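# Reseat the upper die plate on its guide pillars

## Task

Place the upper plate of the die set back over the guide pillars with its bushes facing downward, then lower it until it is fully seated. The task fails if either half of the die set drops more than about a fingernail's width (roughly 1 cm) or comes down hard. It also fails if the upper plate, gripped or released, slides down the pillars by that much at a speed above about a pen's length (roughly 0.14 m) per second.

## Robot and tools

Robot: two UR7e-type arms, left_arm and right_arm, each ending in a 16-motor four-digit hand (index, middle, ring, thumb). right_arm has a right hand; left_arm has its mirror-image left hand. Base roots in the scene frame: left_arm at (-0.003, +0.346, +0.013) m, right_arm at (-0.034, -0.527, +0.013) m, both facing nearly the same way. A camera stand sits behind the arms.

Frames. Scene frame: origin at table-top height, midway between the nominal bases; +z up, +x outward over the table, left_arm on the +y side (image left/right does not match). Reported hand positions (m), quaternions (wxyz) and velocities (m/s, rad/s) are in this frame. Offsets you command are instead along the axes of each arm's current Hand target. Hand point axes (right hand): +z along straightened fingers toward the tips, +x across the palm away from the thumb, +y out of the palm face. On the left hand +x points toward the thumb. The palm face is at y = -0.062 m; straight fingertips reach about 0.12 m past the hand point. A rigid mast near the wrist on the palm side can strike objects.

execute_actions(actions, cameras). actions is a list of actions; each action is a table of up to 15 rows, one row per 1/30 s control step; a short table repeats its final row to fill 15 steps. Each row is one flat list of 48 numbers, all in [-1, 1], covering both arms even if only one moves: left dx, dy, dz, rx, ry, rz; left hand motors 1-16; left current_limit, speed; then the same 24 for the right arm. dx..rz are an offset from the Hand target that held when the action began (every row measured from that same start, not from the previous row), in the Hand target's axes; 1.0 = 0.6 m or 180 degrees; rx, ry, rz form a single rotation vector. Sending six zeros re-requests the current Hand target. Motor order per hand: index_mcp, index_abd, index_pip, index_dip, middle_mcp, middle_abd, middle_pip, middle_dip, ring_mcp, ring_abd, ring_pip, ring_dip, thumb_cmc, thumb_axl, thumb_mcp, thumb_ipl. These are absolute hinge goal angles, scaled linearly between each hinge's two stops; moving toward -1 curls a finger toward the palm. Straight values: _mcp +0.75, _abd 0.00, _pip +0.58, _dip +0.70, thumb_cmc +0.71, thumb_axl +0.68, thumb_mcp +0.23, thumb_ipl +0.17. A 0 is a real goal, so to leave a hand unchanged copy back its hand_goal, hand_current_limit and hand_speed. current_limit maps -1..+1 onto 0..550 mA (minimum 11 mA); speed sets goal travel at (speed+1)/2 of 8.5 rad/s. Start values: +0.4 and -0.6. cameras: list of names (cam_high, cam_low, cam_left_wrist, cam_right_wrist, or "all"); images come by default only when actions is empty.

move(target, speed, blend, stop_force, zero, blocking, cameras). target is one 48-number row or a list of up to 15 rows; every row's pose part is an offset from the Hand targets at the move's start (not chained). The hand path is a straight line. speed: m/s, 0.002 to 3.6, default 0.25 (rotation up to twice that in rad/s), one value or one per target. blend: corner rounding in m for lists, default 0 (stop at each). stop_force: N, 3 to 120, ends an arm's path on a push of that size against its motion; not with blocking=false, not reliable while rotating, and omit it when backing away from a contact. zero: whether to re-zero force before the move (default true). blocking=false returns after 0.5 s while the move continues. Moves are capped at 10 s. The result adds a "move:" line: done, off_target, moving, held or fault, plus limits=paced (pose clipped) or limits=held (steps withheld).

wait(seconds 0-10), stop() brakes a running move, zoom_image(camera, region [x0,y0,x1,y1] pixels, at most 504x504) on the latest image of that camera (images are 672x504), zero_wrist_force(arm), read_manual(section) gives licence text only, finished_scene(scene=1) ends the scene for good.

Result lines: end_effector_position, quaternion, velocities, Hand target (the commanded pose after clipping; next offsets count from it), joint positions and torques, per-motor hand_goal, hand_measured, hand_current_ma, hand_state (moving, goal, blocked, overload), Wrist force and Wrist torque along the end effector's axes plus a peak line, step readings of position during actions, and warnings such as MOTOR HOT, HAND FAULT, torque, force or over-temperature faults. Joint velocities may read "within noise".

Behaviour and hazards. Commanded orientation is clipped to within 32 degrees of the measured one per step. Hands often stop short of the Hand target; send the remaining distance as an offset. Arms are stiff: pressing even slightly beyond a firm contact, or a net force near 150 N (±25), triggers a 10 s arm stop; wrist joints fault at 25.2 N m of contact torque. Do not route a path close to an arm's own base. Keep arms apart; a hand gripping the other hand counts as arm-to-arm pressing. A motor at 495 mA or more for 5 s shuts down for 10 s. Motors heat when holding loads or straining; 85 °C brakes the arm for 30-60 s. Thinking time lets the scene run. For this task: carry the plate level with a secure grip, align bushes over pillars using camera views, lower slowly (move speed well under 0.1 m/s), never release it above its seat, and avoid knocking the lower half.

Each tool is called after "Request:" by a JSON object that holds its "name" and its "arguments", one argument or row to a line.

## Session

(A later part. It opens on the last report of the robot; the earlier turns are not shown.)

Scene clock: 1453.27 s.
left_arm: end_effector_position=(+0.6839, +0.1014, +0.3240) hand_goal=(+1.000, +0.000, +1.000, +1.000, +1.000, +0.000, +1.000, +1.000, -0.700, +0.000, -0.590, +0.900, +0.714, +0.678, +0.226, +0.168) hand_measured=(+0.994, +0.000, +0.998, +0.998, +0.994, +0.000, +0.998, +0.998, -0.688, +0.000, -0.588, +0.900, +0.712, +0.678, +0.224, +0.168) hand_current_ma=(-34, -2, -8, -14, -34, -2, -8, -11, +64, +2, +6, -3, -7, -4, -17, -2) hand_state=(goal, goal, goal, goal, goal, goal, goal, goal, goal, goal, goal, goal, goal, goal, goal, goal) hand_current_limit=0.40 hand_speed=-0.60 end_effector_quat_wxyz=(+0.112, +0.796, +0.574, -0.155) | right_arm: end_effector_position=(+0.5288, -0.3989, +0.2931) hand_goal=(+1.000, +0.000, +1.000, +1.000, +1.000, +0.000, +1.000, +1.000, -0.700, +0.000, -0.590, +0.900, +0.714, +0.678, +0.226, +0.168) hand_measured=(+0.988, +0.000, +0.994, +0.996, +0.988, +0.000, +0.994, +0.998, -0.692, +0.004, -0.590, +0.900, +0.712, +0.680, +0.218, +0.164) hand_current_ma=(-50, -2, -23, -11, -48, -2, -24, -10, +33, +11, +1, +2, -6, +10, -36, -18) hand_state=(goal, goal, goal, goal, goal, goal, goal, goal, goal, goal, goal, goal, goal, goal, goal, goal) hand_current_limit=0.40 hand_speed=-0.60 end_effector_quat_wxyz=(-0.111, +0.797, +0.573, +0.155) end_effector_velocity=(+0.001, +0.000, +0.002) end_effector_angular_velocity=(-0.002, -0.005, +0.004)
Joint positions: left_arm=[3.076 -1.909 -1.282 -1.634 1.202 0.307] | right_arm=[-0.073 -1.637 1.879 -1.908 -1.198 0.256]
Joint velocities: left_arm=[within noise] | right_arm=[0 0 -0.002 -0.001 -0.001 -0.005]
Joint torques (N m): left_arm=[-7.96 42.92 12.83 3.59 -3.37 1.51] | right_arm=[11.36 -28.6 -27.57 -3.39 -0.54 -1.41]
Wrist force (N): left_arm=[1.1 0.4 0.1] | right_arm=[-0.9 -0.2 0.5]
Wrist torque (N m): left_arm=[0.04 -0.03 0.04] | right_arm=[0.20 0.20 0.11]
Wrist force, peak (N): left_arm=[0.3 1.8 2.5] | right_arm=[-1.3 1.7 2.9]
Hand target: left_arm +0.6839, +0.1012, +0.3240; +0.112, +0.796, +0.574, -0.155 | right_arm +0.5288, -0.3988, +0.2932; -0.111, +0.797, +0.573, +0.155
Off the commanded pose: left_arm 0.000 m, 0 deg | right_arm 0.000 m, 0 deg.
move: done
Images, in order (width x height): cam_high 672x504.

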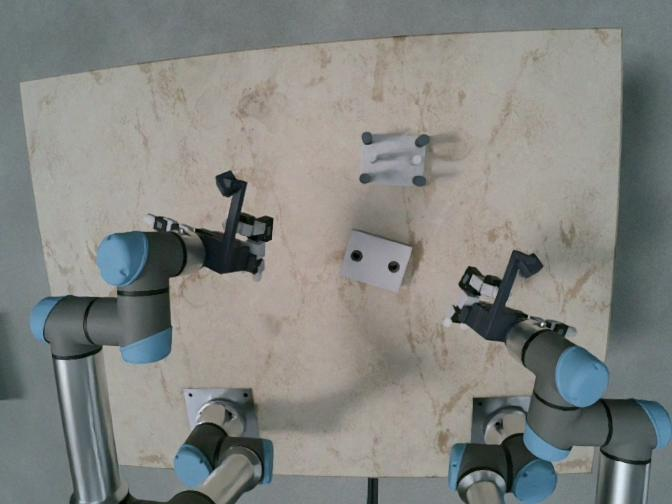

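Request:
{"name": "move", "arguments": {
  "target": [-0.1982,-0.1605,0.2132,-0.1088,-0.1088,0.4914, 1,0,1,-0.391,1,0,1,-0.391,-0.70,0,-0.59,0.9,0.714,0.678,0.226,0.168,0.4,-0.6, 0.1357,-0.18,0.1325,-0.1088,0.1088,-0.4914, 1,0,1,-0.391,1,0,1,-0.391,-0.70,0,-0.59,0.9,0.714,0.678,0.226,0.168,0.4,-0.6],
  "speed": 0.4,
  "cameras": ["all"]
}}

Scene clock: 1480.03 s.
left_arm: end_effector_position=(+0.5425, -0.0185, +0.2500) hand_goal=(+1.000, +0.000, +1.000, -0.390, +1.000, +0.000, +1.000, -0.390, -0.700, +0.000, -0.590, +0.900, +0.714, +0.678, +0.226, +0.168) hand_measured=(+1.000, +0.000, +0.998, -0.386, +1.000, +0.000, +0.998, -0.386, -0.688, +0.000, -0.588, +0.900, +0.718, +0.678, +0.224, +0.168) hand_current_ma=(-1, -2, -8, +18, -1, -2, -8, +15, +64, +2, +6, -3, +21, -4, -17, -2) hand_state=(goal, goal, goal, goal, goal, goal, goal, goal, goal, goal, goal, goal, goal, goal, goal, goal) hand_current_limit=0.40 hand_speed=-0.60 end_effector_quat_wxyz=(+0.394, +0.905, -0.147, -0.064) | right_arm: end_effector_position=(+0.4601, -0.2645, +0.2500) hand_goal=(+1.000, +0.000, +1.000, -0.390, +1.000, +0.000, +1.000, -0.390, -0.700, +0.000, -0.590, +0.900, +0.714, +0.678, +0.226, +0.168) hand_measured=(+1.000, +0.000, +0.998, -0.386, +1.000, +0.000, +0.998, -0.386, -0.692, +0.004, -0.590, +0.900, +0.718, +0.680, +0.218, +0.164) hand_current_ma=(-1, -2, -9, +11, -1, -2, -9, +10, +33, +11, +0, +2, +17, +10, -36, -18) hand_state=(goal, goal, goal, goal, goal, goal, goal, goal, goal, goal, goal, goal, goal, goal, goal, goal) hand_current_limit=0.40 hand_speed=-0.60 end_effector_quat_wxyz=(+0.064, +0.148, +0.905, +0.393)
Joint positions: left_arm=[3.096 -1.961 -1.696 -1.367 0.799 2.004] | right_arm=[-0.184 -1.576 2.332 -2.46 -0.76 -1.387]
Joint torques (N m): left_arm=[14.16 39.95 7.7 3.44 0.94 1.42] | right_arm=[-6.23 -22.26 -11.8 -3.69 0.57 -1.5]
Wrist force (N): left_arm=[0.4 -0.3 0.3] | right_arm=[0.2 -0.3 0.3]
Wrist torque (N m): left_arm=[-0.04 0.03 0.02] | right_arm=[-0.09 -0.03 -0.01]
Wrist force, peak (N): left_arm=[1.0 1.0 -0.9] | right_arm=[-1.3 0.0 0.8]
Hand target: left_arm +0.5425, -0.0184, +0.2499; +0.394, +0.905, -0.147, -0.063 | right_arm +0.4601, -0.2646, +0.2500; +0.064, +0.148, +0.905, +0.393
Off the commanded pose: left_arm 0.000 m, 0 deg | right_arm 0.000 m, 0 deg.
move: done
camera_calibration:
cam_left_wrist: T_world_to_cam=[[-0.627278, 0.654616, -0.421901, 0.422135], [0.68668, 0.72047, 0.0969226, -0.431147], [0.367414, -0.228913, -0.901446, 0.149226], [0, 0, 0, 1]] pos_world=[0.506028, 0.0684519, 0.354406]
cam_right_wrist: T_world_to_cam=[[0.878078, 0.138469, 0.458045, -0.453623], [0.115964, -0.99026, 0.0770557, -0.381695], [0.464253, -0.0145443, -0.885583, 0.130074], [0, 0, 0, 1]] pos_world=[0.382192, -0.313273, 0.352383]

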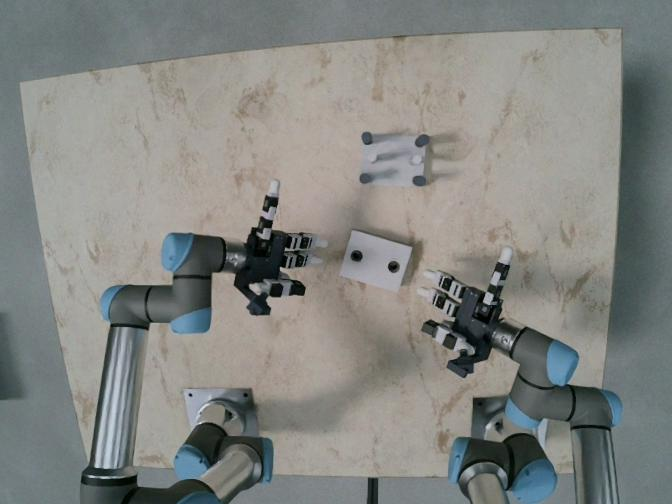

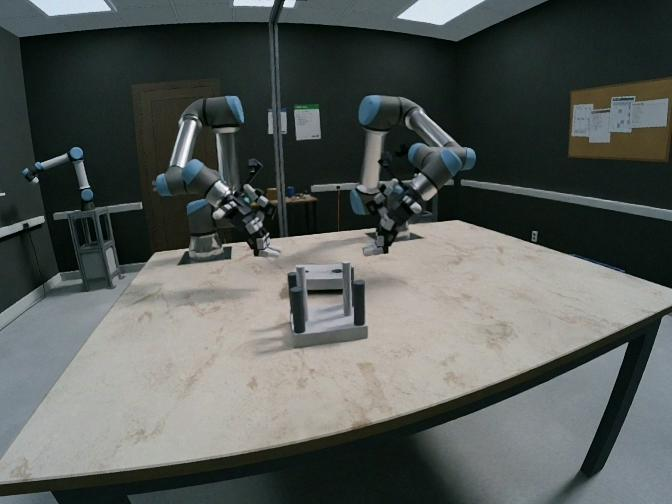

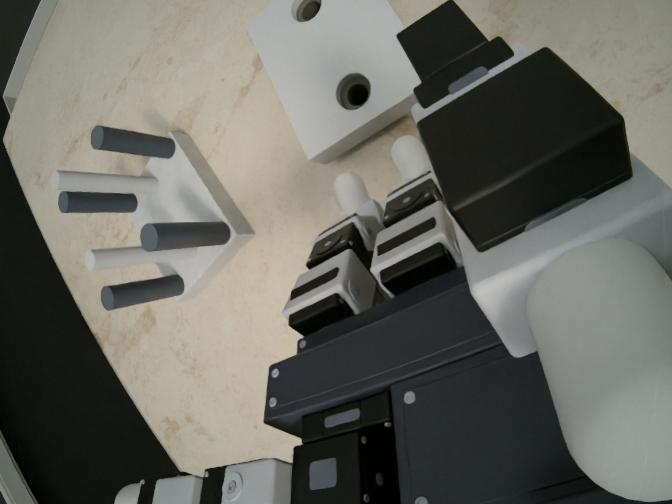

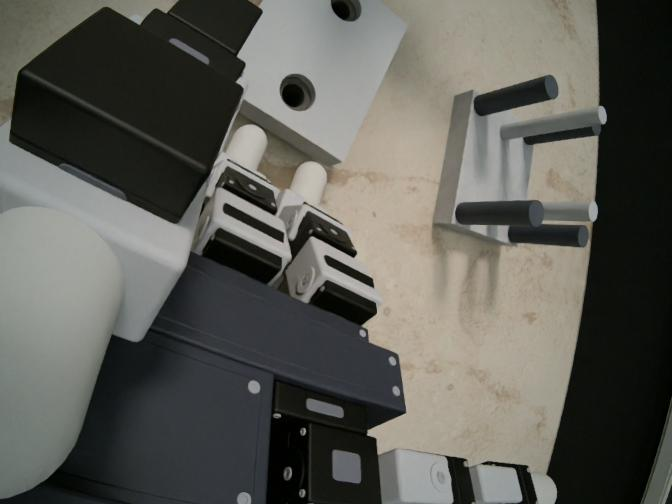

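Request:
{"name": "zoom_image", "arguments": {
  "camera": "cam_left_wrist",
  "region": [240, 0, 440, 200]
}}

Request:
{"name": "zoom_image", "arguments": {
  "camera": "cam_right_wrist",
  "region": [220, 0, 420, 200]
}}

Scaled by 2.520 from the camera's 672x504 image, which has a finer 960x720 frame.

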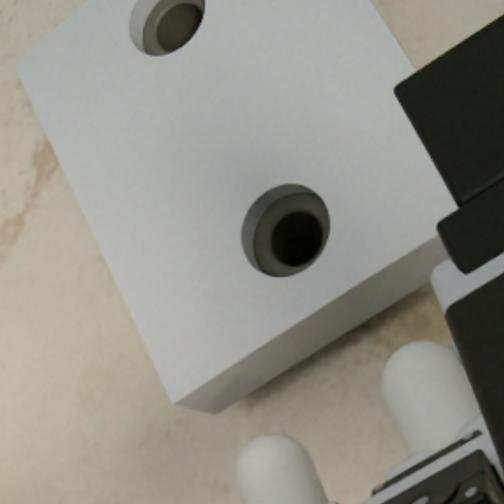

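Scaled by 2.520 from the camera's 672x504 image, which has a finer 960x720 frame.

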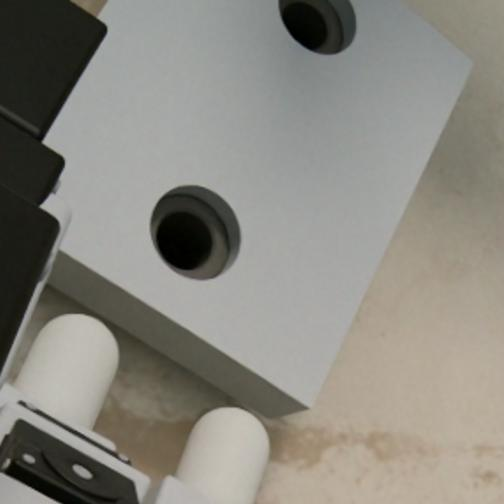

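Request:
{"name": "move", "arguments": {
  "target": [0,-0.1097,0.1023,0,0,0, 1,0,1,-0.391,1,0,1,-0.391,-0.70,0,-0.59,0.9,0.714,0.678,0.226,0.168,0.4,-0.6, 0,-0.1097,0.1023,0,0,0, 1,0,1,-0.391,1,0,1,-0.391,-0.70,0,-0.59,0.9,0.714,0.678,0.226,0.168,0.4,-0.6],
  "speed": 0.2,
  "cameras": ["cam_low","cam_left_wrist","cam_right_wrist"]
}}

Request:
{"name": "zoom_image", "arguments": {
  "camera": "cam_left_wrist",
  "region": [240, 0, 440, 200]
}}

Request:
{"name": "zoom_image", "arguments": {
  "camera": "cam_right_wrist",
  "region": [220, 0, 420, 200]
}}

Request:
{"name": "zoom_image", "arguments": {
  "camera": "cam_low",
  "region": [220, 200, 420, 350]
}}

Scene clock: 1513.60 s.
left_arm: end_effector_position=(+0.5426, -0.0184, +0.1600) hand_goal=(+1.000, +0.000, +1.000, -0.390, +1.000, +0.000, +1.000, -0.390, -0.700, +0.000, -0.590, +0.900, +0.714, +0.678, +0.226, +0.168) hand_measured=(+1.000, +0.000, +0.998, -0.386, +1.000, +0.000, +0.998, -0.386, -0.688, +0.000, -0.588, +0.900, +0.720, +0.678, +0.224, +0.168) hand_current_ma=(-1, -2, -8, +18, -1, -2, -8, +15, +64, +2, +6, -3, +26, -4, -17, -2) hand_state=(goal, goal, goal, goal, goal, goal, goal, goal, goal, goal, goal, goal, goal, goal, goal, goal) hand_current_limit=0.40 hand_speed=-0.60 end_effector_quat_wxyz=(+0.394, +0.905, -0.147, -0.064) | right_arm: end_effector_position=(+0.4601, -0.2647, +0.1600) hand_goal=(+1.000, +0.000, +1.000, -0.390, +1.000, +0.000, +1.000, -0.390, -0.700, +0.000, -0.590, +0.900, +0.714, +0.678, +0.226, +0.168) hand_measured=(+1.000, +0.000, +0.998, -0.386, +1.000, +0.000, +0.998, -0.386, -0.692, +0.004, -0.590, +0.900, +0.720, +0.680, +0.220, +0.164) hand_current_ma=(+0, -2, -9, +11, +0, -2, -9, +10, +33, +11, +0, +2, +21, +10, -33, -17) hand_state=(goal, goal, goal, goal, goal, goal, goal, goal, goal, goal, goal, goal, goal, goal, goal, goal) hand_current_limit=0.40 hand_speed=-0.60 end_effector_quat_wxyz=(+0.064, +0.148, +0.905, +0.393)
Joint positions: left_arm=[3.096 -2.086 -1.781 -1.157 0.799 2.004] | right_arm=[-0.185 -1.333 2.418 -2.79 -0.76 -1.388]
Joint torques (N m): left_arm=[-12.28 33.09 25.76 2.94 -3.56 0.73] | right_arm=[10.86 -17.74 -19.24 -3.49 1.47 -1.41]
Wrist force (N): left_arm=[0.7 0.1 0.3] | right_arm=[0.3 -0.2 0.0]
Wrist torque (N m): left_arm=[0.00 -0.01 0.04] | right_arm=[-0.08 -0.01 0.00]
Wrist force, peak (N): left_arm=[0.5 -1.7 2.0] | right_arm=[0.3 -1.8 1.3]
Hand target: left_arm +0.5426, -0.0185, +0.1599; +0.394, +0.905, -0.147, -0.063 | right_arm +0.4601, -0.2647, +0.1600; +0.064, +0.148, +0.905, +0.393
Off the commanded pose: left_arm 0.000 m, 0 deg | right_arm 0.000 m, 0 deg.
move: done
camera_calibration:
cam_left_wrist: T_world_to_cam=[[-0.62739, 0.654539, -0.421853, 0.38421], [0.686575, 0.720569, 0.0969308, -0.42252], [0.367419, -0.22882, -0.901468, 0.0680787], [0, 0, 0, 1]] pos_world=[0.506128, 0.0685522, 0.264406]
cam_right_wrist: T_world_to_cam=[[0.878039, 0.138458, 0.458123, -0.412394], [0.115948, -0.990261, 0.0770601, -0.374855], [0.464332, -0.0145433, -0.885542, 0.0503302], [0, 0, 0, 1]] pos_world=[0.382192, -0.313373, 0.262383]
Images, in order (width x height): cam_low 672x504, cam_left_wrist 672x504, cam_right_wrist 672x504.

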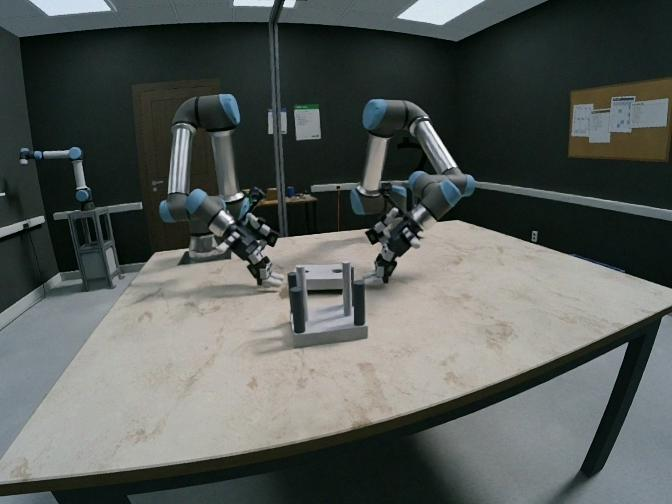

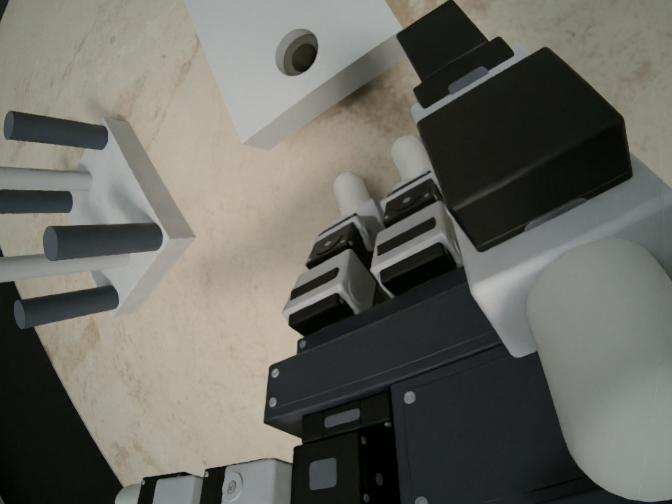

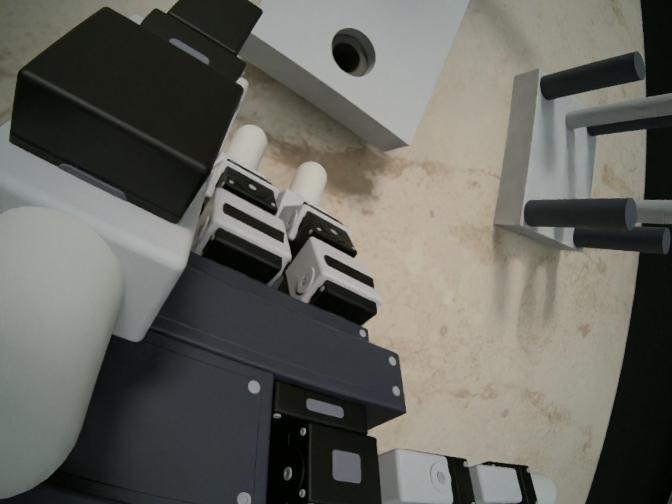

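Scaled by 2.520 from the camera's 672x504 image, which has a finer 960x720 frame.

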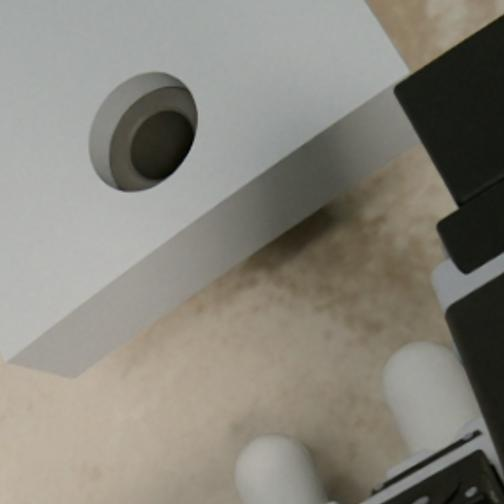

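Scaled by 2.520 from the camera's 672x504 image, which has a finer 960x720 frame.

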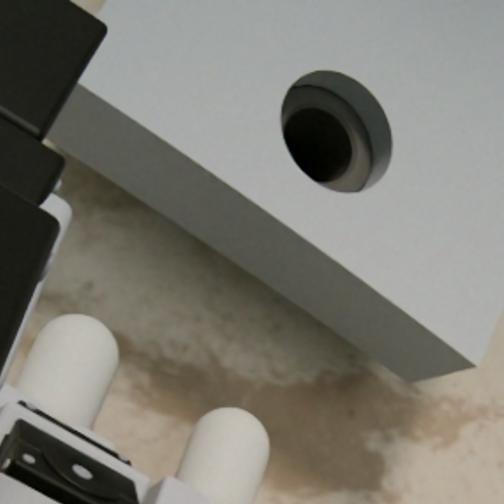

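Scaled by 2.520.

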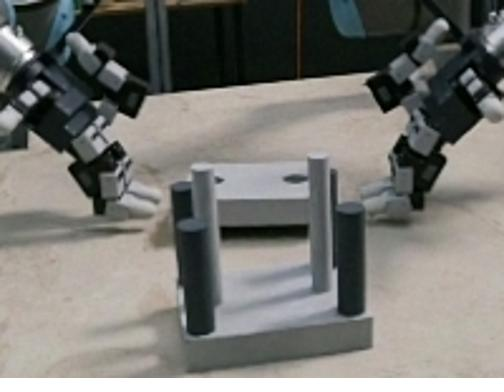

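Request:
{"name": "zoom_image", "arguments": {
  "camera": "cam_right_wrist",
  "region": [230, 40, 350, 130]
}}

Request:
{"name": "zoom_image", "arguments": {
  "camera": "cam_right_wrist",
  "region": [300, 70, 420, 160]
}}

Request:
{"name": "zoom_image", "arguments": {
  "camera": "cam_right_wrist",
  "region": [220, 110, 340, 200]
}}

Scaled by 4.200 from the camera's 672x504 image, which has a finer 960x720 frame.

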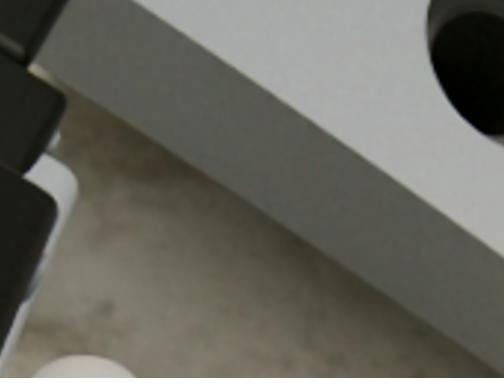

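Scaled by 4.200 from the camera's 672x504 image, which has a finer 960x720 frame.

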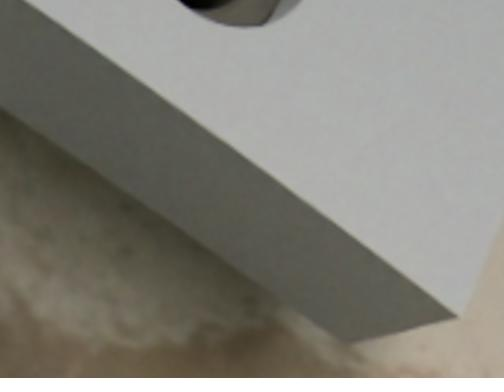

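Scaled by 4.200 from the camera's 672x504 image, which has a finer 960x720 frame.

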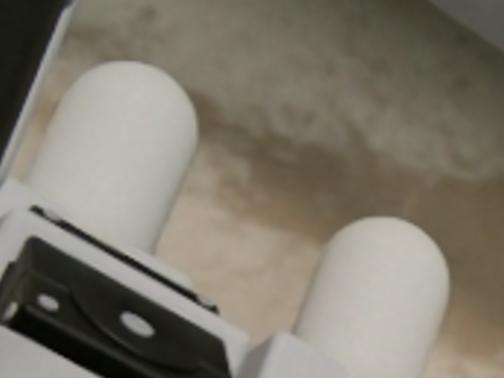

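Request:
{"name": "zoom_image", "arguments": {
  "camera": "cam_left_wrist",
  "region": [230, 80, 350, 170]
}}

Request:
{"name": "zoom_image", "arguments": {
  "camera": "cam_left_wrist",
  "region": [310, 20, 430, 110]
}}

Request:
{"name": "zoom_image", "arguments": {
  "camera": "cam_left_wrist",
  "region": [320, 120, 440, 210]
}}

Scaled by 4.200 from the camera's 672x504 image, which has a finer 960x720 frame.

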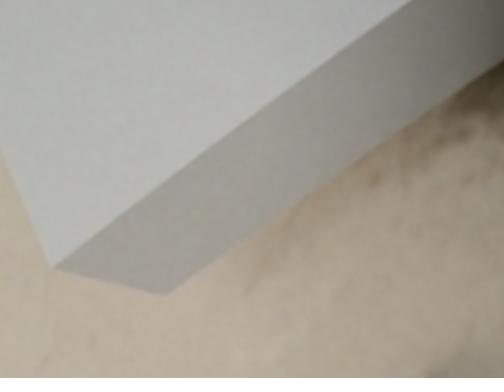

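Scaled by 4.200 from the camera's 672x504 image, which has a finer 960x720 frame.

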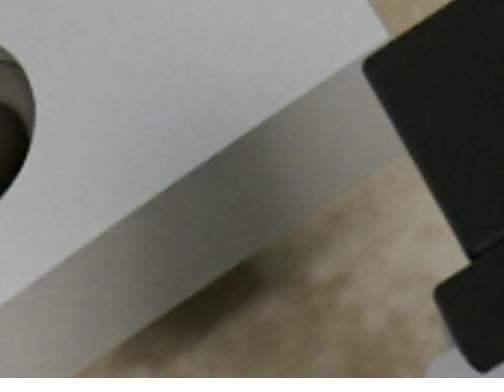

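Scaled by 4.200 from the camera's 672x504 image, which has a finer 960x720 frame.

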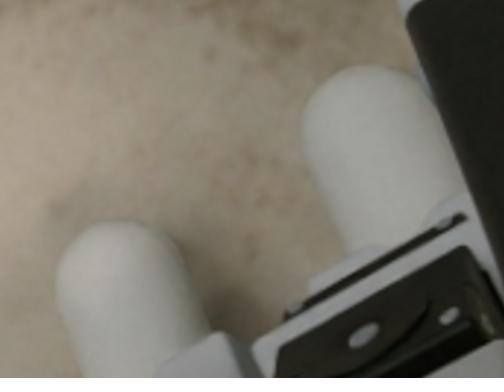

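Request:
{"name": "move", "arguments": {
  "target": [0.0042,0.0287,0.0455,0,0.0049,-0.0045, 1,0,1,-0.391,1,0,1,-0.391,-0.70,0,-0.59,0.9,0.714,0.678,0.226,0.168,0.4,-0.6, -0.0045,0.0203,0.0365,0,0.0049,-0.0045, 1,0,1,-0.391,1,0,1,-0.391,-0.70,0,-0.59,0.9,0.714,0.678,0.226,0.168,0.4,-0.6],
  "speed": 0.15,
  "cameras": ["cam_low","cam_left_wrist","cam_right_wrist"]
}}

Request:
{"name": "move", "arguments": {
  "target": [0,-0.0183,0.0170,0,0,0, 1,0,1,-0.391,1,0,1,-0.391,-0.70,0,-0.59,0.9,0.714,0.678,0.226,0.168,0.4,-0.6, 0,-0.0183,0.0170,0,0,0, 1,0,1,-0.391,1,0,1,-0.391,-0.70,0,-0.59,0.9,0.714,0.678,0.226,0.168,0.4,-0.6],
  "speed": 0.006,
  "stop_force": 4,
  "cameras": ["cam_low","cam_left_wrist","cam_right_wrist"]
}}

Request:
{"name": "zoom_image", "arguments": {
  "camera": "cam_left_wrist",
  "region": [260, 40, 440, 200]
}}

Request:
{"name": "zoom_image", "arguments": {
  "camera": "cam_right_wrist",
  "region": [220, 40, 400, 200]
}}

Request:
{"name": "zoom_image", "arguments": {
  "camera": "cam_low",
  "region": [260, 240, 400, 310]
}}

Scene clock: 1649.93 s.
left_arm: end_effector_position=(+0.5348, -0.0495, +0.1538) hand_goal=(+1.000, +0.000, +1.000, -0.390, +1.000, +0.000, +1.000, -0.390, -0.700, +0.000, -0.590, +0.900, +0.714, +0.678, +0.226, +0.168) hand_measured=(+1.000, +0.000, +0.998, -0.386, +1.000, +0.000, +0.998, -0.386, -0.688, +0.000, -0.588, +0.900, +0.720, +0.678, +0.224, +0.168) hand_current_ma=(-1, -2, -8, +18, -1, -2, -8, +15, +64, +2, +6, -3, +26, -4, -17, -2) hand_state=(goal, goal, goal, goal, goal, goal, goal, goal, goal, goal, goal, goal, goal, goal, goal, goal) hand_current_limit=0.40 hand_speed=-0.60 end_effector_quat_wxyz=(+0.394, +0.907, -0.138, -0.059) | right_arm: end_effector_position=(+0.4704, -0.2424, +0.1539) hand_goal=(+1.000, +0.000, +1.000, -0.390, +1.000, +0.000, +1.000, -0.390, -0.700, +0.000, -0.590, +0.900, +0.714, +0.678, +0.226, +0.168) hand_measured=(+1.000, +0.000, +0.998, -0.386, +1.000, +0.000, +0.998, -0.386, -0.692, +0.004, -0.590, +0.900, +0.720, +0.680, +0.220, +0.164) hand_current_ma=(+0, -2, -8, +11, +0, -2, -9, +10, +33, +11, +0, +2, +21, +10, -33, -17) hand_state=(goal, goal, goal, goal, goal, goal, goal, goal, goal, goal, goal, goal, goal, goal, goal, goal) hand_current_limit=0.40 hand_speed=-0.60 end_effector_quat_wxyz=(+0.060, +0.139, +0.907, +0.394)
Joint positions: left_arm=[3.045 -2.096 -1.808 -1.051 0.779 1.907] | right_arm=[-0.127 -1.272 2.373 -2.844 -0.765 -1.335]
Joint torques (N m): left_arm=[14.2 45.43 25.99 0.86 1.01 1.48] | right_arm=[-9.12 -31.92 -5.02 -0.99 1.87 -1.11]
Wrist force (N): left_arm=[0.5 0.0 0.3] | right_arm=[0.1 -0.1 0.1]
Wrist torque (N m): left_arm=[-0.01 0.01 -0.09] | right_arm=[-0.05 0.01 0.08]
Wrist force, peak (N): left_arm=[0.8 0.2 1.0] | right_arm=[0.1 0.1 0.8]
Hand target: left_arm +0.5350, -0.0494, +0.1539; +0.394, +0.907, -0.138, -0.059 | right_arm +0.4704, -0.2425, +0.1539; +0.060, +0.139, +0.907, +0.394
Off the commanded pose: left_arm 0.000 m, 0 deg | right_arm 0.000 m, 0 deg.
move: done
camera_calibration:
cam_left_wrist: T_world_to_cam=[[-0.640785, 0.64135, -0.421977, 0.403592], [0.671547, 0.734617, 0.0967578, -0.385491], [0.372047, -0.221377, -0.901428, 0.0562433], [0, 0, 0, 1]] pos_world=[0.496566, 0.0367957, 0.258305]
cam_right_wrist: T_world_to_cam=[[0.874992, 0.15691, 0.458004, -0.415747], [0.136703, -0.987601, 0.0771838, -0.362669], [0.464436, -0.00492453, -0.885593, 0.0427703], [0, 0, 0, 1]] pos_world=[0.393489, -0.292726, 0.256283]
Images, in order (width x height): cam_low 672x504, cam_left_wrist 672x504, cam_right_wrist 672x504.

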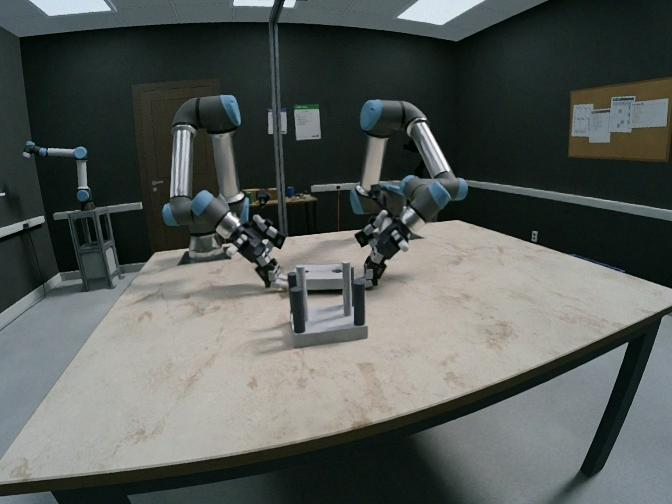

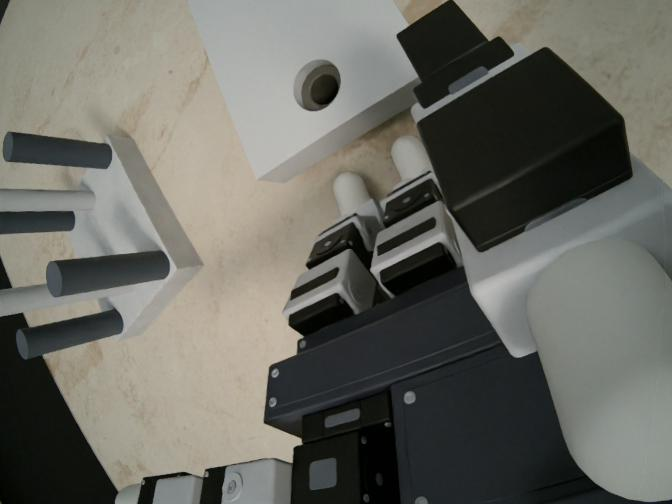

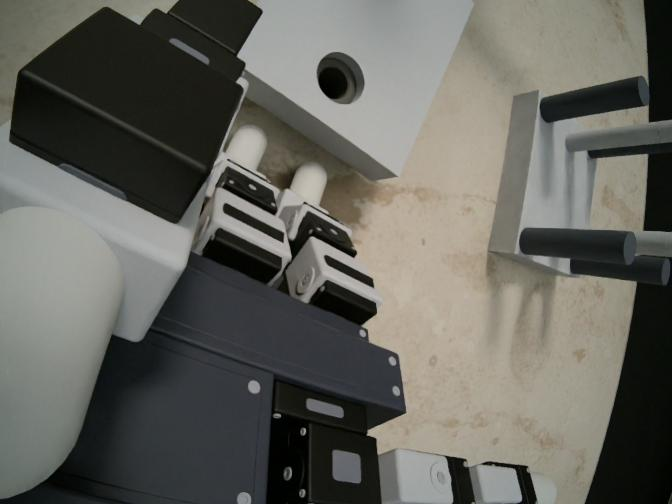

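Scene clock: 1652.20 s.
left_arm: end_effector_position=(+0.5350, -0.0493, +0.1488) hand_goal=(+1.000, +0.000, +1.000, -0.390, +1.000, +0.000, +1.000, -0.390, -0.700, +0.000, -0.590, +0.900, +0.714, +0.678, +0.226, +0.168) hand_measured=(+1.000, +0.000, +0.998, -0.398, +1.000, +0.000, +0.998, -0.396, -0.688, +0.000, -0.588, +0.900, +0.720, +0.678, +0.224, +0.168) hand_current_ma=(-1, -4, -9, -41, -1, -4, -8, -25, +64, +2, +6, -3, +26, -4, -17, -2) hand_state=(goal, goal, goal, goal, goal, goal, goal, goal, goal, goal, goal, goal, goal, goal, goal, goal) hand_current_limit=0.40 hand_speed=-0.60 end_effector_quat_wxyz=(+0.394, +0.907, -0.138, -0.059) | right_arm: end_effector_position=(+0.4704, -0.2425, +0.1468) hand_goal=(+1.000, +0.000, +1.000, -0.390, +1.000, +0.000, +1.000, -0.390, -0.700, +0.000, -0.590, +0.900, +0.714, +0.678, +0.226, +0.168) hand_measured=(+1.000, +0.000, +0.998, -0.396, +1.000, +0.000, +0.998, -0.396, -0.692, +0.004, -0.590, +0.900, +0.720, +0.680, +0.220, +0.164) hand_current_ma=(+0, -2, -8, -24, +0, -2, -9, -22, +33, +11, +0, +2, +21, +10, -33, -17) hand_state=(goal, goal, goal, goal, goal, goal, goal, goal, goal, goal, goal, goal, goal, goal, goal, goal) hand_current_limit=0.40 hand_speed=-0.60 end_effector_quat_wxyz=(+0.060, +0.139, +0.907, +0.394)
Joint positions: left_arm=[3.045 -2.105 -1.811 -1.04 0.779 1.907] | right_arm=[-0.127 -1.25 2.377 -2.869 -0.765 -1.336]
Joint torques (N m): left_arm=[5.15 43.86 25.08 0.25 1.04 -1.38] | right_arm=[-5.18 -33.78 -19.74 -1.13 1.04 -0.89]
Wrist force (N): left_arm=[0.8 0.4 -1.3] | right_arm=[0.1 0.3 -0.8]
Wrist torque (N m): left_arm=[0.09 -0.02 -0.06] | right_arm=[0.03 0.01 0.11]
Wrist force, peak (N): left_arm=[0.3 1.4 -4.3] | right_arm=[0.0 1.6 -4.5]
Hand target: left_arm +0.5350, -0.0494, +0.1488; +0.394, +0.907, -0.138, -0.059 (not the last commanded pose) | right_arm +0.4704, -0.2425, +0.1468; +0.060, +0.139, +0.907, +0.394 (not the last commanded pose)
Off the commanded pose: left_arm 0.010 m, 0 deg | right_arm 0.008 m, 0 deg.
move: contact (left_arm, right_arm)
camera_calibration:
cam_left_wrist: T_world_to_cam=[[-0.640694, 0.641342, -0.422127, 0.401433], [0.671467, 0.734654, 0.0970326, -0.385169], [0.372349, -0.221276, -0.901329, 0.0514533], [0, 0, 0, 1]] pos_world=[0.496666, 0.0368958, 0.253206]
cam_right_wrist: T_world_to_cam=[[0.875003, 0.156779, 0.458029, -0.412528], [0.136633, -0.987622, 0.0770349, -0.362162], [0.464437, -0.00482395, -0.885593, 0.0365113], [0, 0, 0, 1]] pos_world=[0.393489, -0.292827, 0.249183]
Images, in order (width x height): cam_low 672x504, cam_left_wrist 672x504, cam_right_wrist 672x504.

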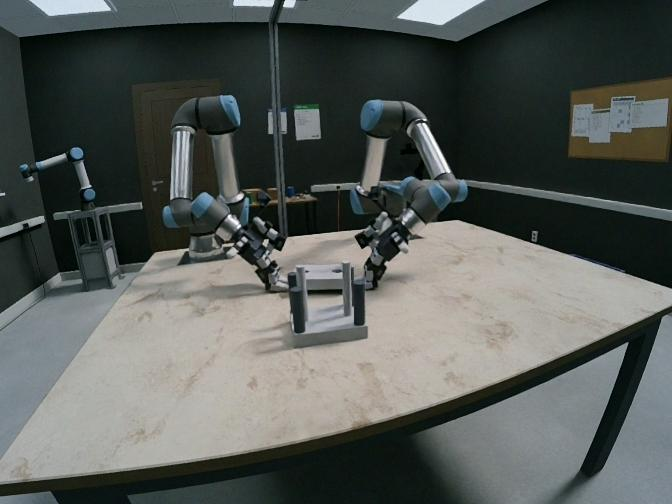

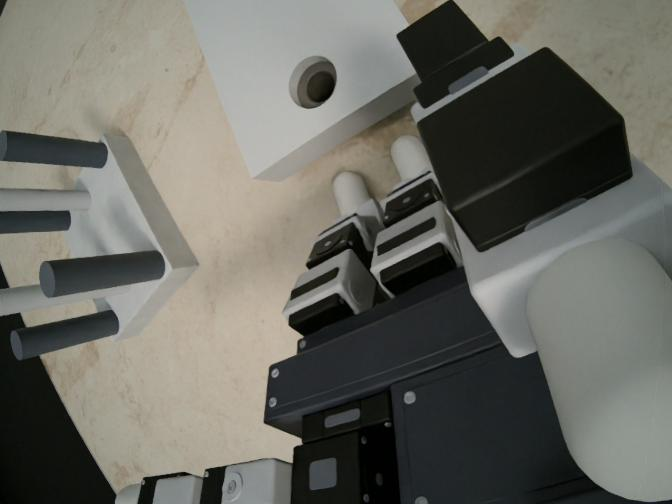

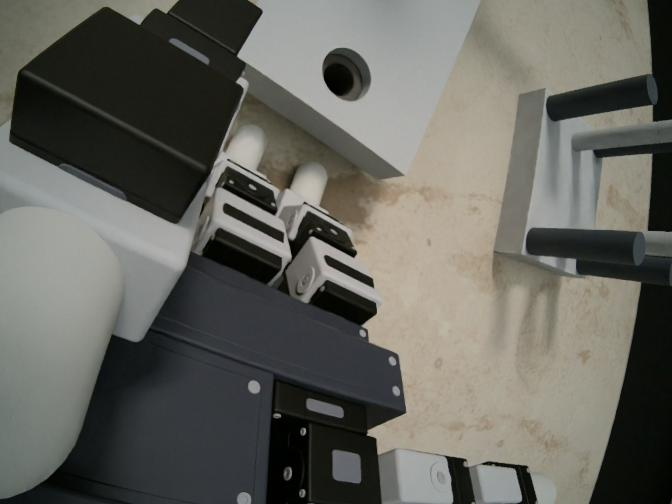

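Scaled by 2.800 from the camera's 672x504 image, which has a finer 960x720 frame.

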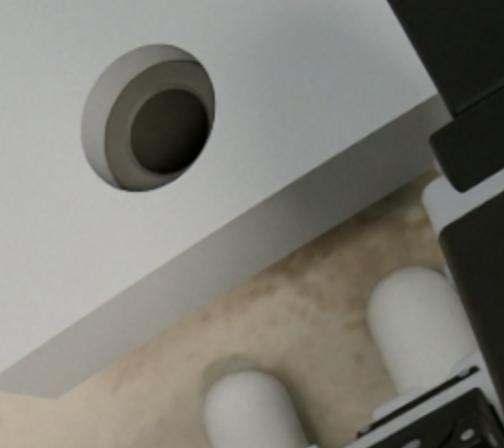

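Scaled by 2.800 from the camera's 672x504 image, which has a finer 960x720 frame.

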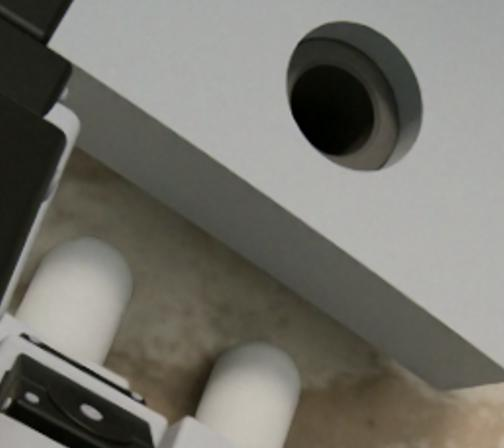

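Scaled by 3.600.

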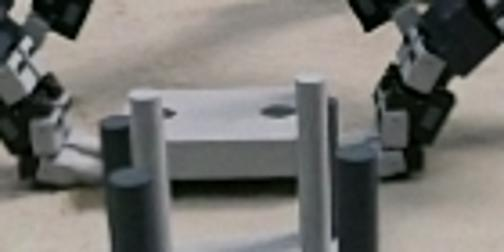

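Request:
{"name": "move", "arguments": {
  "target": [0,0.0429,0.0443,0,0,0, 1,0,1,-0.391,1,0,1,-0.391,-0.70,0,-0.59,0.9,0.714,0.678,0.226,0.168,0.75,-0.6, 0,0.0429,0.0443,0,0,0, 1,0,1,-0.391,1,0,1,-0.391,-0.70,0,-0.59,0.9,0.714,0.678,0.226,0.168,0.75,-0.6],
  "speed": 0.01,
  "stop_force": 18,
  "cameras": ["cam_low","cam_left_wrist","cam_right_wrist"]
}}

Request:
{"name": "zoom_image", "arguments": {
  "camera": "cam_left_wrist",
  "region": [260, 40, 440, 200]
}}

Request:
{"name": "zoom_image", "arguments": {
  "camera": "cam_right_wrist",
  "region": [220, 40, 400, 200]
}}

Request:
{"name": "zoom_image", "arguments": {
  "camera": "cam_low",
  "region": [260, 240, 400, 310]
}}

Scene clock: 1692.03 s.
left_arm: end_effector_position=(+0.5240, -0.0847, +0.1495) hand_goal=(+1.000, +0.000, +1.000, -0.390, +1.000, +0.000, +1.000, -0.390, -0.700, +0.000, -0.590, +0.900, +0.714, +0.678, +0.226, +0.168) hand_measured=(+1.000, -0.002, +1.000, -0.390, +1.002, -0.002, +1.000, -0.386, -0.688, +0.000, -0.588, +0.900, +0.720, +0.678, +0.224, +0.168) hand_current_ma=(+4, -7, +1, +0, +6, -8, +2, +22, +64, +2, +6, -3, +26, -4, -17, -2) hand_state=(goal, goal, goal, goal, goal, goal, goal, goal, goal, goal, goal, goal, goal, goal, goal, goal) hand_current_limit=0.75 hand_speed=-0.60 end_effector_quat_wxyz=(+0.394, +0.907, -0.138, -0.059) | right_arm: end_effector_position=(+0.4815, -0.2072, +0.1475) hand_goal=(+1.000, +0.000, +1.000, -0.390, +1.000, +0.000, +1.000, -0.390, -0.700, +0.000, -0.590, +0.900, +0.714, +0.678, +0.226, +0.168) hand_measured=(+1.002, +0.032, +1.000, -0.388, +1.000, -0.028, +1.000, -0.388, -0.692, +0.004, -0.590, +0.900, +0.720, +0.680, +0.220, +0.164) hand_current_ma=(+4, +114, +1, +4, +2, -101, +0, +9, +33, +11, +0, +2, +21, +10, -33, -17) hand_state=(goal, blocked, goal, goal, goal, blocked, goal, goal, goal, goal, goal, goal, goal, goal, goal, goal) hand_current_limit=0.75 hand_speed=-0.60 end_effector_quat_wxyz=(+0.060, +0.139, +0.907, +0.394)
Joint positions: left_arm=[2.984 -2.112 -1.815 -0.966 0.766 1.822] | right_arm=[-0.039 -1.196 2.324 -2.958 -0.784 -1.212]
Joint torques (N m): left_arm=[7.73 40.88 7.14 0.19 -4.17 1.57] | right_arm=[-4.55 -38.3 -7.08 -2.46 5.45 -1.49]
Wrist force (N): left_arm=[-0.2 -9.2 -8.0] | right_arm=[-0.4 -11.3 -5.4]
Wrist torque (N m): left_arm=[1.33 -0.11 0.08] | right_arm=[0.90 -0.06 0.04]
Wrist force, peak (N): left_arm=[0.1 -10.7 -12.9] | right_arm=[-0.3 -12.3 -12.3]
Hand target: left_arm +0.5240, -0.0847, +0.1495; +0.394, +0.907, -0.138, -0.059 | right_arm +0.4815, -0.2072, +0.1475; +0.060, +0.139, +0.907, +0.394
Off the commanded pose: left_arm 0.000 m, 0 deg | right_arm 0.000 m, 0 deg.
move: done
camera_calibration:
cam_left_wrist: T_world_to_cam=[[-0.640724, 0.64131, -0.422131, 0.417336], [0.671439, 0.734682, 0.097013, -0.351899], [0.372348, -0.221277, -0.901329, 0.0483697], [0, 0, 0, 1]] pos_world=[0.485666, 0.00159588, 0.253906]
cam_right_wrist: T_world_to_cam=[[0.875003, 0.156779, 0.458029, -0.428096], [0.136633, -0.987622, 0.0770349, -0.328869], [0.464437, -0.00482395, -0.885593, 0.0321462], [0, 0, 0, 1]] pos_world=[0.404589, -0.257527, 0.249883]
Images, in order (width x height): cam_low 672x504, cam_left_wrist 672x504, cam_right_wrist 672x504.

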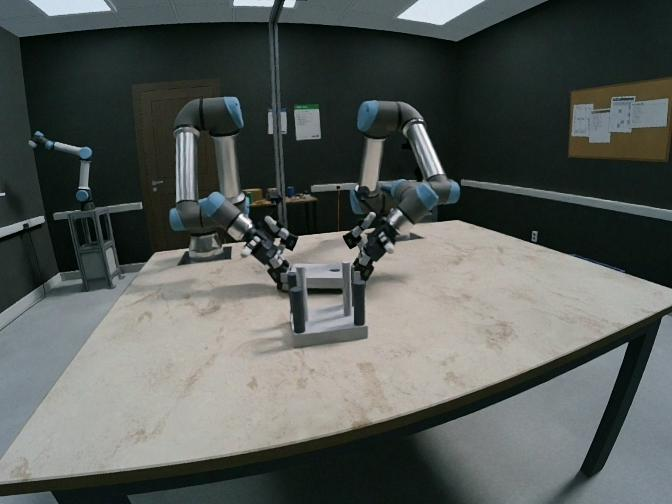

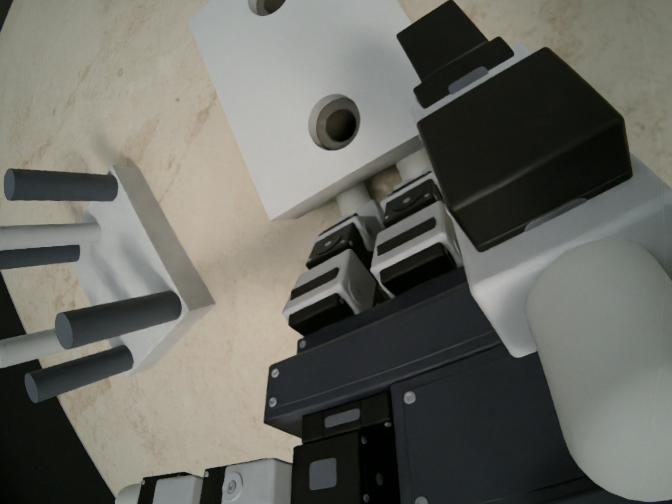

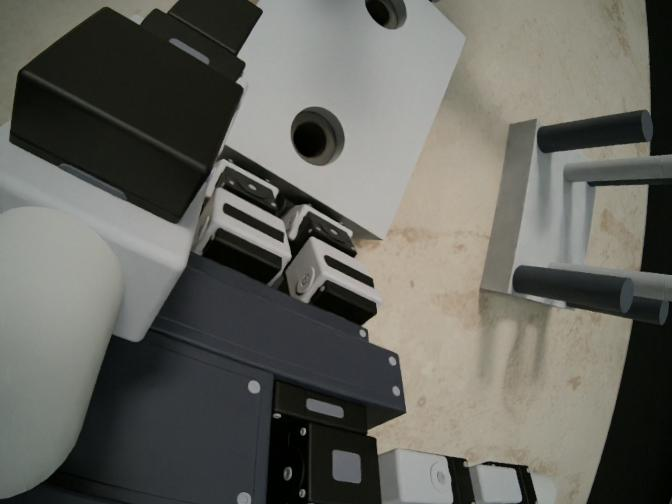

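Scaled by 2.800 from the camera's 672x504 image, which has a finer 960x720 frame.

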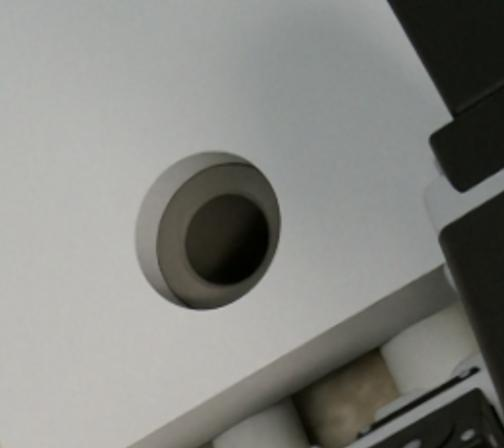

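Scaled by 2.800 from the camera's 672x504 image, which has a finer 960x720 frame.

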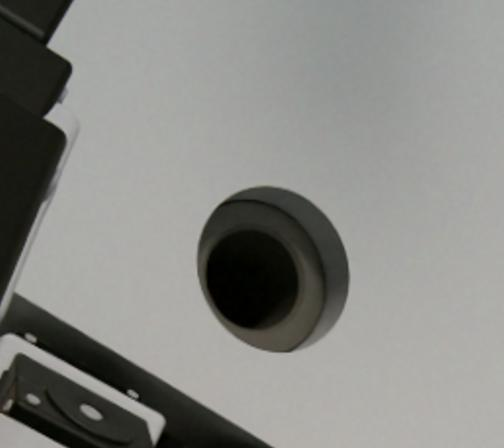

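Scaled by 3.600.

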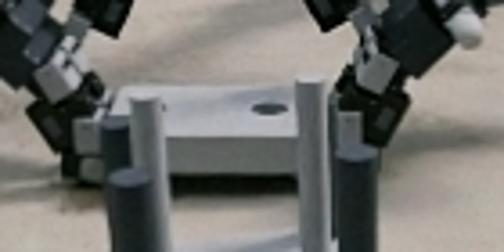

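Request:
{"name": "move", "arguments": {
  "target": [0,0.0091,0.0097,0,0,0, 1,0,1,-0.391,1,0,1,-0.391,-0.70,0,-0.59,0.9,0.714,0.678,0.226,0.168,0.75,-0.6, 0,0,0,0,0,0, 1,0,1,-0.391,1,0,1,-0.391,-0.70,0,-0.59,0.9,0.714,0.678,0.226,0.168,0.75,-0.6],
  "speed": 0.01,
  "stop_force": 15,
  "cameras": ["cam_low","cam_left_wrist","cam_right_wrist"]
}}

Request:
{"name": "zoom_image", "arguments": {
  "camera": "cam_left_wrist",
  "region": [260, 40, 440, 240]
}}

Request:
{"name": "zoom_image", "arguments": {
  "camera": "cam_right_wrist",
  "region": [220, 80, 400, 260]
}}

Scene clock: 1726.50 s.
left_arm: end_effector_position=(+0.5216, -0.0924, +0.1495) hand_goal=(+1.000, +0.000, +1.000, -0.390, +1.000, +0.000, +1.000, -0.390, -0.700, +0.000, -0.590, +0.900, +0.714, +0.678, +0.226, +0.168) hand_measured=(+1.000, -0.002, +1.000, -0.390, +1.002, -0.004, +1.000, -0.386, -0.688, +0.000, -0.588, +0.900, +0.720, +0.678, +0.224, +0.168) hand_current_ma=(+4, -11, +1, -3, +7, -14, +2, +16, +64, +2, +6, -3, +26, -4, -17, -2) hand_state=(goal, goal, goal, goal, goal, goal, goal, goal, goal, goal, goal, goal, goal, goal, goal, goal) hand_current_limit=0.75 hand_speed=-0.60 end_effector_quat_wxyz=(+0.394, +0.907, -0.138, -0.059) | right_arm: end_effector_position=(+0.4815, -0.2072, +0.1475) hand_goal=(+1.000, +0.000, +1.000, -0.390, +1.000, +0.000, +1.000, -0.390, -0.700, +0.000, -0.590, +0.900, +0.714, +0.678, +0.226, +0.168) hand_measured=(+1.002, +0.036, +1.000, -0.390, +1.000, -0.036, +1.000, -0.388, -0.692, +0.004, -0.590, +0.900, +0.720, +0.680, +0.220, +0.164) hand_current_ma=(+4, +133, +1, +0, +2, -128, +0, +4, +33, +11, +0, +2, +21, +10, -33, -17) hand_state=(goal, blocked, goal, goal, goal, blocked, goal, goal, goal, goal, goal, goal, goal, goal, goal, goal) hand_current_limit=0.75 hand_speed=-0.60 end_effector_quat_wxyz=(+0.060, +0.139, +0.907, +0.394)
Joint positions: left_arm=[2.971 -2.115 -1.816 -0.949 0.764 1.803] | right_arm=[-0.039 -1.196 2.324 -2.958 -0.784 -1.212]
Joint torques (N m): left_arm=[1.95 37.67 7.78 -0.15 -6.71 1.43] | right_arm=[-4.35 -38.59 -7.84 -2.66 5.11 -1.54]
Wrist force (N): left_arm=[0.1 -13.5 -11.9] | right_arm=[-1.1 -14.4 -5.7]
Wrist torque (N m): left_arm=[1.89 -0.15 0.15] | right_arm=[0.78 -0.11 -0.07]
Wrist force, peak (N): left_arm=[-0.2 -14.0 -11.9] | right_arm=[-1.0 -14.8 -5.9]
Hand target: left_arm +0.5217, -0.0923, +0.1495; +0.394, +0.907, -0.138, -0.059 | right_arm +0.4815, -0.2072, +0.1475; +0.060, +0.139, +0.907, +0.394
Off the commanded pose: left_arm 0.000 m, 0 deg | right_arm 0.000 m, 0 deg.
move: done
camera_calibration:
cam_left_wrist: T_world_to_cam=[[-0.640638, 0.641403, -0.422121, 0.420693], [0.671519, 0.734602, 0.0970691, -0.344684], [0.372351, -0.221276, -0.901328, 0.0475576], [0, 0, 0, 1]] pos_world=[0.483266, -0.0061044, 0.253906]
cam_right_wrist: T_world_to_cam=[[0.875003, 0.156779, 0.458029, -0.428096], [0.136633, -0.987622, 0.0770349, -0.328869], [0.464437, -0.00482395, -0.885593, 0.0321462], [0, 0, 0, 1]] pos_world=[0.404589, -0.257527, 0.249883]
Images, in order (width x height): cam_low 672x504, cam_left_wrist 672x504, cam_right_wrist 672x504.

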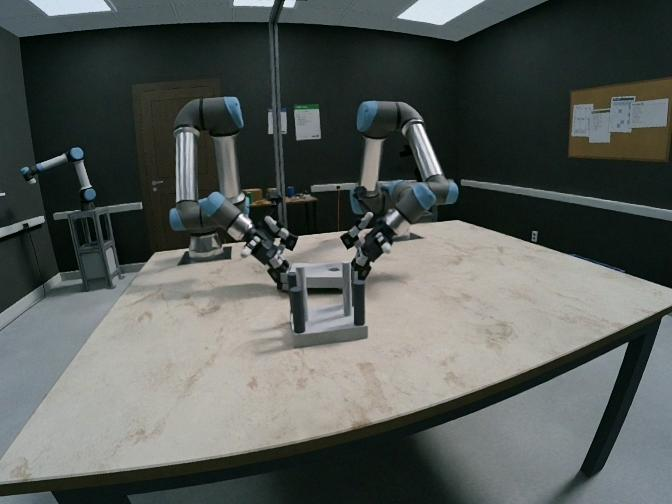

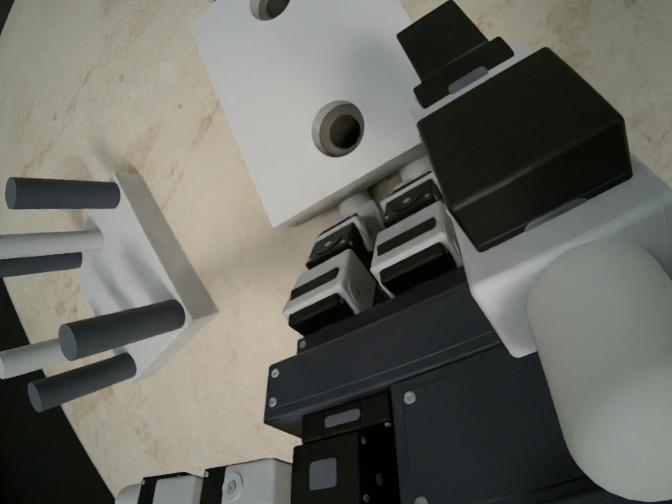

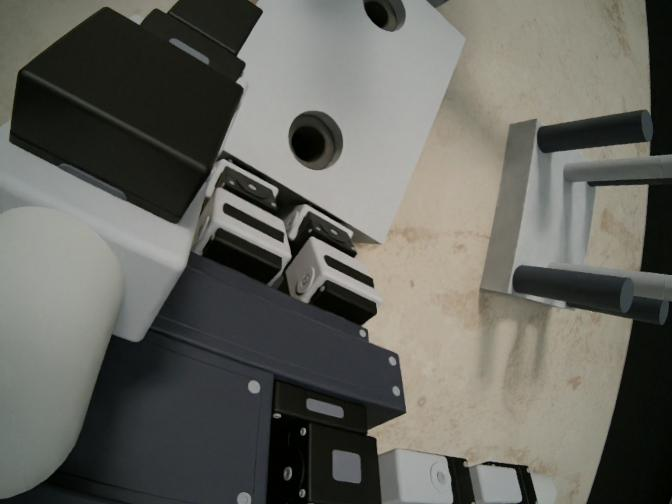

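Scaled by 2.520 from the camera's 672x504 image, which has a finer 960x720 frame.

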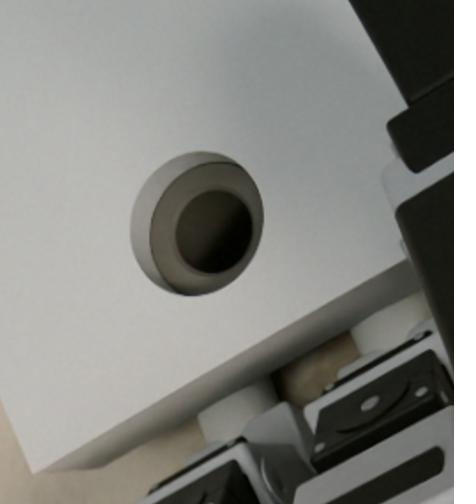

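Scaled by 2.800 from the camera's 672x504 image, which has a finer 960x720 frame.

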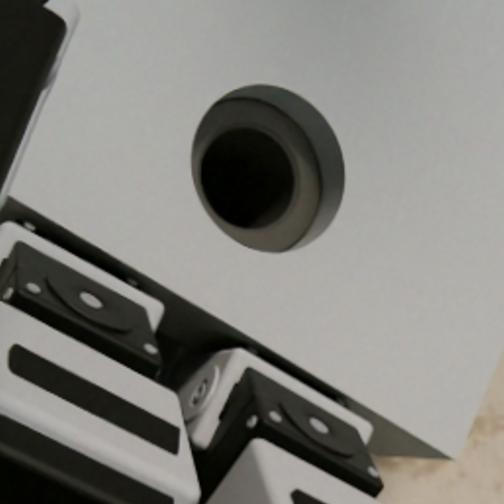

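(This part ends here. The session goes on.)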